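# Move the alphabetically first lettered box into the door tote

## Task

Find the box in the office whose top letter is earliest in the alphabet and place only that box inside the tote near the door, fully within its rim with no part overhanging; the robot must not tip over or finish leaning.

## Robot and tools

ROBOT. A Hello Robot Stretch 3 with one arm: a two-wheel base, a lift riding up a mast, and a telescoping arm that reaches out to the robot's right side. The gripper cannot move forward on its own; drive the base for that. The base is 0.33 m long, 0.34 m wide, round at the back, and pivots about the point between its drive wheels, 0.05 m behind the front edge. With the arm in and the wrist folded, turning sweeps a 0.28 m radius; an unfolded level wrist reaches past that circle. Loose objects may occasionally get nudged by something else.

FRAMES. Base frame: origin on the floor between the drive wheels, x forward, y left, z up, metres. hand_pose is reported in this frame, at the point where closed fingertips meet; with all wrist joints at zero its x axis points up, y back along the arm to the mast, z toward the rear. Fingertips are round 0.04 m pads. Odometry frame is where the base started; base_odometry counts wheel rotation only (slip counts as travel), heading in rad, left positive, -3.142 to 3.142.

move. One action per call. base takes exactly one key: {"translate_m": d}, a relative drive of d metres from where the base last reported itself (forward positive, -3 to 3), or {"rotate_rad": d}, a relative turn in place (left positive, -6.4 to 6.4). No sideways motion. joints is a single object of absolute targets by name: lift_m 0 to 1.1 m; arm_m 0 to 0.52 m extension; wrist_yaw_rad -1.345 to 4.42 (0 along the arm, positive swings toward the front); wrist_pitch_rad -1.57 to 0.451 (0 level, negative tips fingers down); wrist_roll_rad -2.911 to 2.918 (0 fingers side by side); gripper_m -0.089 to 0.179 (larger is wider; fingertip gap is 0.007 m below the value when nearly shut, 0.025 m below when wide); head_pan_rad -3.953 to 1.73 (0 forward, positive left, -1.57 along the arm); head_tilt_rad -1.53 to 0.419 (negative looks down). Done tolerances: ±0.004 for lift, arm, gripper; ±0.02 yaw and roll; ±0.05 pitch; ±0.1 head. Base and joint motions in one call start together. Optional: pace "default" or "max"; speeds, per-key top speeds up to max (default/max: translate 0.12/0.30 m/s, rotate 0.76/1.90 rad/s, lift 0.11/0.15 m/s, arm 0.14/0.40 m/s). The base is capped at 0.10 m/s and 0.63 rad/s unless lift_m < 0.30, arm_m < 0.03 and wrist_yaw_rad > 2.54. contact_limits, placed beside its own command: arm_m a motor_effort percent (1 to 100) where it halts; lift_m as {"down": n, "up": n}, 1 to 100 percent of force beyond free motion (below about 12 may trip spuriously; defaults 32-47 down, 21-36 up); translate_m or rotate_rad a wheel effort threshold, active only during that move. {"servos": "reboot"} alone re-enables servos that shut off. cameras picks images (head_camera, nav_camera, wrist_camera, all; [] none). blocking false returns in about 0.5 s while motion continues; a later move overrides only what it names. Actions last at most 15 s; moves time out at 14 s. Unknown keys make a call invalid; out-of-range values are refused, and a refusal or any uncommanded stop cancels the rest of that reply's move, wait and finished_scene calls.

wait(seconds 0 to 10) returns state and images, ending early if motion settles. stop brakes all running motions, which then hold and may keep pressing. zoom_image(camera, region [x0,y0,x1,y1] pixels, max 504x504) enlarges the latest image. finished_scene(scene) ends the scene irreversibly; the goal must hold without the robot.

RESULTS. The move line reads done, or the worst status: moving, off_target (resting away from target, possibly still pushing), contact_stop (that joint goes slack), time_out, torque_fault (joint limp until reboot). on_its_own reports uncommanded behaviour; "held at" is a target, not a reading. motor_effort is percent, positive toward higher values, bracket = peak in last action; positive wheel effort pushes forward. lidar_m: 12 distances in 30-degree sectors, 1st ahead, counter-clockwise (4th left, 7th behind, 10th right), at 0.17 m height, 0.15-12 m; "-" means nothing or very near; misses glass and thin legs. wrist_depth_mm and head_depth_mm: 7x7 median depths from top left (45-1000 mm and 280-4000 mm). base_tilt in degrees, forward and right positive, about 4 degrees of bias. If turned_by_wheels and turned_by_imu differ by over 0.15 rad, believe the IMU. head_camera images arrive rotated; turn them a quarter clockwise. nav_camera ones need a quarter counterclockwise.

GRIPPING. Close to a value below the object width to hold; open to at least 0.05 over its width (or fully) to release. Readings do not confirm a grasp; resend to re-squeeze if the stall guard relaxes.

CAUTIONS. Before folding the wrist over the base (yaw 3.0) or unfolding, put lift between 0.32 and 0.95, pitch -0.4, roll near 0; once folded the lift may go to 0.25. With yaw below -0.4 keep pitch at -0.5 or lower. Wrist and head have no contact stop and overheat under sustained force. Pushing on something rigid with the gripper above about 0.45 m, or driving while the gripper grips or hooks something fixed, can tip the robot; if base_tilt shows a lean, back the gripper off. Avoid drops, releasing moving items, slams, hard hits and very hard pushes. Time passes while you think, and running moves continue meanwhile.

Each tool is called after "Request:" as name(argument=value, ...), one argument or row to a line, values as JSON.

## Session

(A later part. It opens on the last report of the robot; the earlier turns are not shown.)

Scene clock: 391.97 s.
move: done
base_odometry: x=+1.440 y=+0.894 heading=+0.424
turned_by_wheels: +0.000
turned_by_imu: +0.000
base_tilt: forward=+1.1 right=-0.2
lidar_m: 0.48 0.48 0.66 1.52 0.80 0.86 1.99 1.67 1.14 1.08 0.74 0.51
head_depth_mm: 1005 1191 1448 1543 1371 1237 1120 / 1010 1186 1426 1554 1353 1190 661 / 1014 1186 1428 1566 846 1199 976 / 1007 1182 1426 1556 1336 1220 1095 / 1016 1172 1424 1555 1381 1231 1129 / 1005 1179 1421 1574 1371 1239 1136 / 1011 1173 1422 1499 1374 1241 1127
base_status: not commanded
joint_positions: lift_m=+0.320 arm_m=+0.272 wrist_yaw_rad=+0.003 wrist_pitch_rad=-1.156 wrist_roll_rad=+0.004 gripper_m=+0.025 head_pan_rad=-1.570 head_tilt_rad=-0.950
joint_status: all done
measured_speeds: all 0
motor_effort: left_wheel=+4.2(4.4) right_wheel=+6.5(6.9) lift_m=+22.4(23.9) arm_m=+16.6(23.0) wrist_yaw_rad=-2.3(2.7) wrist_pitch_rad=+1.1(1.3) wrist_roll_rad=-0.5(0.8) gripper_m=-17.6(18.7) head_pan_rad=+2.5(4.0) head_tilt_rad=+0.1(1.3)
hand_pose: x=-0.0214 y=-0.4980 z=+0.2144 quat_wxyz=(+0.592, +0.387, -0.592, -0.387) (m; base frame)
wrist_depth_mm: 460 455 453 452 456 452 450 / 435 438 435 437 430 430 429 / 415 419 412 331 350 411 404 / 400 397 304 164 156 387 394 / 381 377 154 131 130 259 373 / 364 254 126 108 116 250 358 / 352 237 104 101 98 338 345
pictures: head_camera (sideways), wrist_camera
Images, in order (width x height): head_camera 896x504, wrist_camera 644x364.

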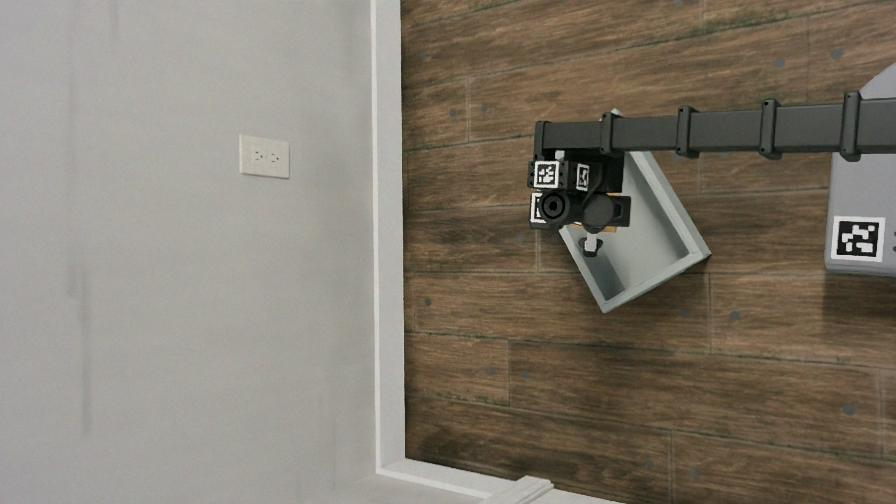

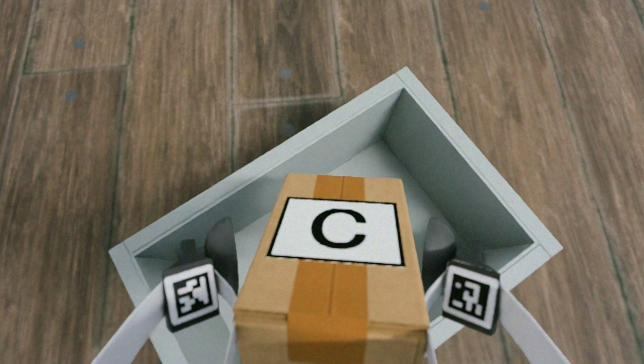

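Request:
move(
  joints={"arm_m": 0.287, "lift_m": 0.2},
  cameras=[],
)

Request:
move(
  joints={"lift_m": 0.085},
  speeds={"lift_m": 0.05},
  contact_limits={"lift_m": {"down": 13}},
  cameras=["wrist_camera"],
)

Scene clock: 404.30 s.
move: done
base_odometry: x=+1.440 y=+0.894 heading=+0.424
turned_by_wheels: +0.000
turned_by_imu: +0.001
base_tilt: forward=+1.0 right=-0.1
lidar_m: 0.48 0.48 0.66 1.51 0.80 0.86 1.99 1.66 1.14 1.08 0.74 0.51
head_depth_mm: 1014 1178 1424 1556 1384 1244 1123 / 1006 1188 1437 1555 1382 1225 973 / 1015 1185 1443 1546 963 1196 969 / 1012 1186 1423 1549 1338 1219 1096 / 1008 1182 1425 1559 1377 1247 1133 / 1007 1188 1423 1550 1382 1235 1128 / 1014 1177 1425 1508 1361 1246 1135
base_status: not commanded
joint_positions: lift_m=+0.200 arm_m=+0.287 wrist_yaw_rad=+0.003 wrist_pitch_rad=-1.157 wrist_roll_rad=+0.004 gripper_m=+0.025 head_pan_rad=-1.570 head_tilt_rad=-0.950
joint_status: all done
measured_speeds: all 0
motor_effort: left_wheel=+4.1(4.3) right_wheel=+6.3(7.0) lift_m=+21.1(28.0) arm_m=+23.1(26.5) wrist_yaw_rad=-1.8(2.5) wrist_pitch_rad=+1.1(1.4) wrist_roll_rad=-0.6(0.8) gripper_m=-17.0(18.6) head_pan_rad=+2.3(3.5) head_tilt_rad=-0.5(1.9)
hand_pose: x=-0.0214 y=-0.5129 z=+0.0944 quat_wxyz=(+0.592, +0.387, -0.592, -0.387) (m; base frame)
wrist_depth_mm: 319 317 318 314 189 312 311 / 301 303 302 181 235 - 295 / 288 291 171 233 - - - / 278 161 216 156 156 - - / 160 201 154 130 130 - - / - 206 126 108 116 124 168 / - 93 104 101 98 120 135
pictures: none
No camera images: "cameras" was empty.

Scene clock: 406.47 s.
move: contact_stop
base_odometry: x=+1.440 y=+0.894 heading=+0.424
turned_by_wheels: +0.000
turned_by_imu: +0.000
base_tilt: forward=+1.0 right=-0.2
lidar_m: 0.48 0.48 0.66 1.51 0.80 0.86 1.99 1.66 1.14 1.08 0.74 0.51
head_depth_mm: 1016 1189 1437 1568 1377 1239 1124 / 1012 1184 1441 1546 1376 1233 1111 / 1011 1188 1432 1567 1280 1152 955 / 1011 1179 1435 1553 1334 1221 1098 / 1011 1182 1425 1558 1377 1234 1130 / 1011 1183 1430 1558 1377 1241 1119 / 1010 1183 1410 1511 1362 1234 1131
base_status: not commanded
joint_positions: lift_m=+0.118 arm_m=+0.287 wrist_yaw_rad=+0.002 wrist_pitch_rad=-1.149 wrist_roll_rad=+0.004 gripper_m=+0.025 head_pan_rad=-1.570 head_tilt_rad=-0.950
joint_status: lift_m contact_stop (moved -0.082 of -0.115)
measured_speeds: translate_m=+0.000 rotate_rad=+0.000 lift_m=+0.007 arm_m=+0.000 wrist_yaw_rad=+0.000 wrist_pitch_rad=+0.000 wrist_roll_rad=+0.000 head_pan_rad=+0.000 head_tilt_rad=+0.000
on_its_own: lift_m is slack since a contact_stop (your +0.085 is given up)
motor_effort: left_wheel=+4.3(4.4) right_wheel=+5.6(6.9) lift_m=+18.6(24.0) arm_m=+21.2(23.4) wrist_yaw_rad=-0.7(2.6) wrist_pitch_rad=-0.3(1.3) wrist_roll_rad=-0.6(0.8) gripper_m=-17.0(18.6) head_pan_rad=+2.2(3.2) head_tilt_rad=-0.4(1.9)
contact_limits: lift_m down 13 (down: maximum 72; up: maximum 65)
hand_pose: x=-0.0215 y=-0.5148 z=+0.0134 quat_wxyz=(+0.593, +0.384, -0.594, -0.385) (m; base frame)
wrist_depth_mm: - 91 110 140 181 - - / - 105 130 171 - - - / 106 124 160 143 194 194 - / 130 153 187 127 129 186 - / 148 179 148 114 116 178 178 / 174 173 125 102 127 167 168 / - 164 163 115 104 117 134
pictures: wrist_camera
Images, in order (width x height): wrist_camera 644x364.

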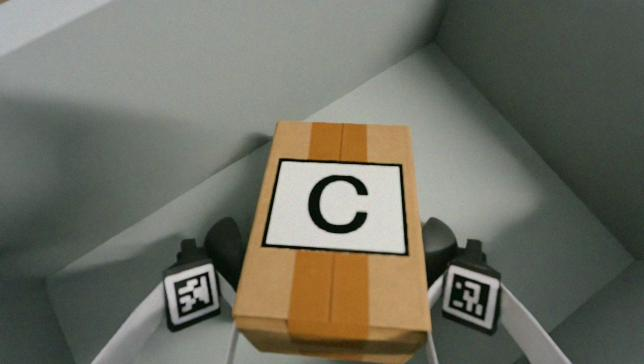

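Request:
move(
  joints={"gripper_m": 0.125},
  cameras=[],
)

Request:
move(
  joints={"lift_m": 0.36},
  cameras=["wrist_camera"],
)

Scene clock: 412.80 s.
move: done
base_odometry: x=+1.440 y=+0.894 heading=+0.424
turned_by_wheels: +0.000
turned_by_imu: +0.001
base_tilt: forward=+0.9 right=-0.1
lidar_m: 0.48 0.48 0.66 1.52 0.80 0.86 1.99 1.67 1.15 1.07 0.74 0.51
head_depth_mm: 1013 1191 1424 1540 1380 1234 1123 / 1012 1182 1439 1546 1371 1239 1113 / 1006 1187 1440 1547 1289 1152 955 / 1006 1183 1434 1552 1332 1222 1100 / 1009 1183 1423 1556 1380 1233 1127 / 1008 1180 1423 1564 1388 1240 1126 / 1009 1182 1435 1516 1369 1238 1125
base_status: not commanded
joint_positions: lift_m=+0.120 arm_m=+0.287 wrist_yaw_rad=-0.002 wrist_pitch_rad=-1.150 wrist_roll_rad=+0.004 gripper_m=+0.125 head_pan_rad=-1.570 head_tilt_rad=-0.950
joint_status: all done
measured_speeds: all 0
on_its_own: lift_m is slack since a contact_stop (your +0.085 is given up)
motor_effort: left_wheel=+4.2(4.4) right_wheel=+4.9(5.7) lift_m=+25.5(25.9) arm_m=+17.1(18.5) wrist_yaw_rad=+2.4(3.2) wrist_pitch_rad=-0.2(1.2) wrist_roll_rad=-0.4(0.8) gripper_m=+0.6(93.1) head_pan_rad=+1.4(3.1) head_tilt_rad=-1.2(2.1)
contact_limits: lift_m down 13 (down: maximum 72; up: maximum 65)
hand_pose: x=-0.0218 y=-0.5147 z=+0.0151 quat_wxyz=(+0.592, +0.383, -0.595, -0.386) (m; base frame)
wrist_depth_mm: - 90 114 142 187 - - / - 112 134 177 - - - / - 132 162 144 196 194 - / 131 156 188 137 140 187 - / 162 179 178 131 178 179 178 / 175 125 127 125 171 125 167 / - 164 163 121 164 126 122
pictures: none
No camera images: "cameras" was empty.

Scene clock: 415.80 s.
move: done
base_odometry: x=+1.440 y=+0.894 heading=+0.424
turned_by_wheels: +0.000
turned_by_imu: +0.000
base_tilt: forward=+1.1 right=+0.0
lidar_m: 0.48 0.48 0.66 1.52 0.80 0.86 1.99 1.67 1.14 1.07 0.74 0.51
head_depth_mm: 1017 1194 1437 1547 1375 1239 1127 / 1011 1188 1442 1553 1336 689 620 / 1009 1188 1450 1556 825 1225 990 / 1015 1185 1424 1573 1321 1219 1092 / 1015 1175 1432 1551 1372 1232 1121 / 1008 1177 1429 1555 1375 1237 1131 / 1013 1173 1415 1504 1373 1235 1132
base_status: not commanded
joint_positions: lift_m=+0.360 arm_m=+0.287 wrist_yaw_rad=-0.002 wrist_pitch_rad=-1.153 wrist_roll_rad=+0.004 gripper_m=+0.125 head_pan_rad=-1.570 head_tilt_rad=-0.950
joint_status: all done
measured_speeds: all 0
motor_effort: left_wheel=+4.0(4.3) right_wheel=+5.4(5.9) lift_m=+29.2(32.6) arm_m=+14.7(17.3) wrist_yaw_rad=+2.2(2.5) wrist_pitch_rad=+0.3(0.6) wrist_roll_rad=-0.4(0.8) gripper_m=-0.1(1.0) head_pan_rad=+0.9(2.5) head_tilt_rad=-0.7(2.4)
hand_pose: x=-0.0218 y=-0.5138 z=+0.2547 quat_wxyz=(+0.591, +0.384, -0.594, -0.387) (m; base frame)
wrist_depth_mm: 511 507 510 493 499 501 496 / 481 481 480 475 475 472 470 / 465 457 459 456 450 450 449 / 440 436 440 362 - 430 428 / 422 420 351 366 - 411 411 / 403 124 - 349 - 126 395 / - 127 - - 297 373 380
pictures: wrist_camera
Images, in order (width x height): wrist_camera 644x364.

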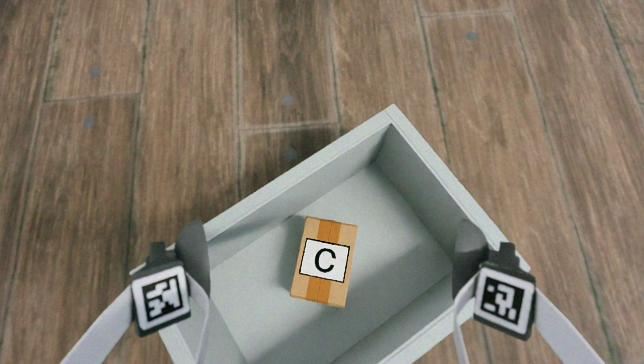

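Request:
finished_scene(
  scene=2,
)

The scene is finished: the task was done.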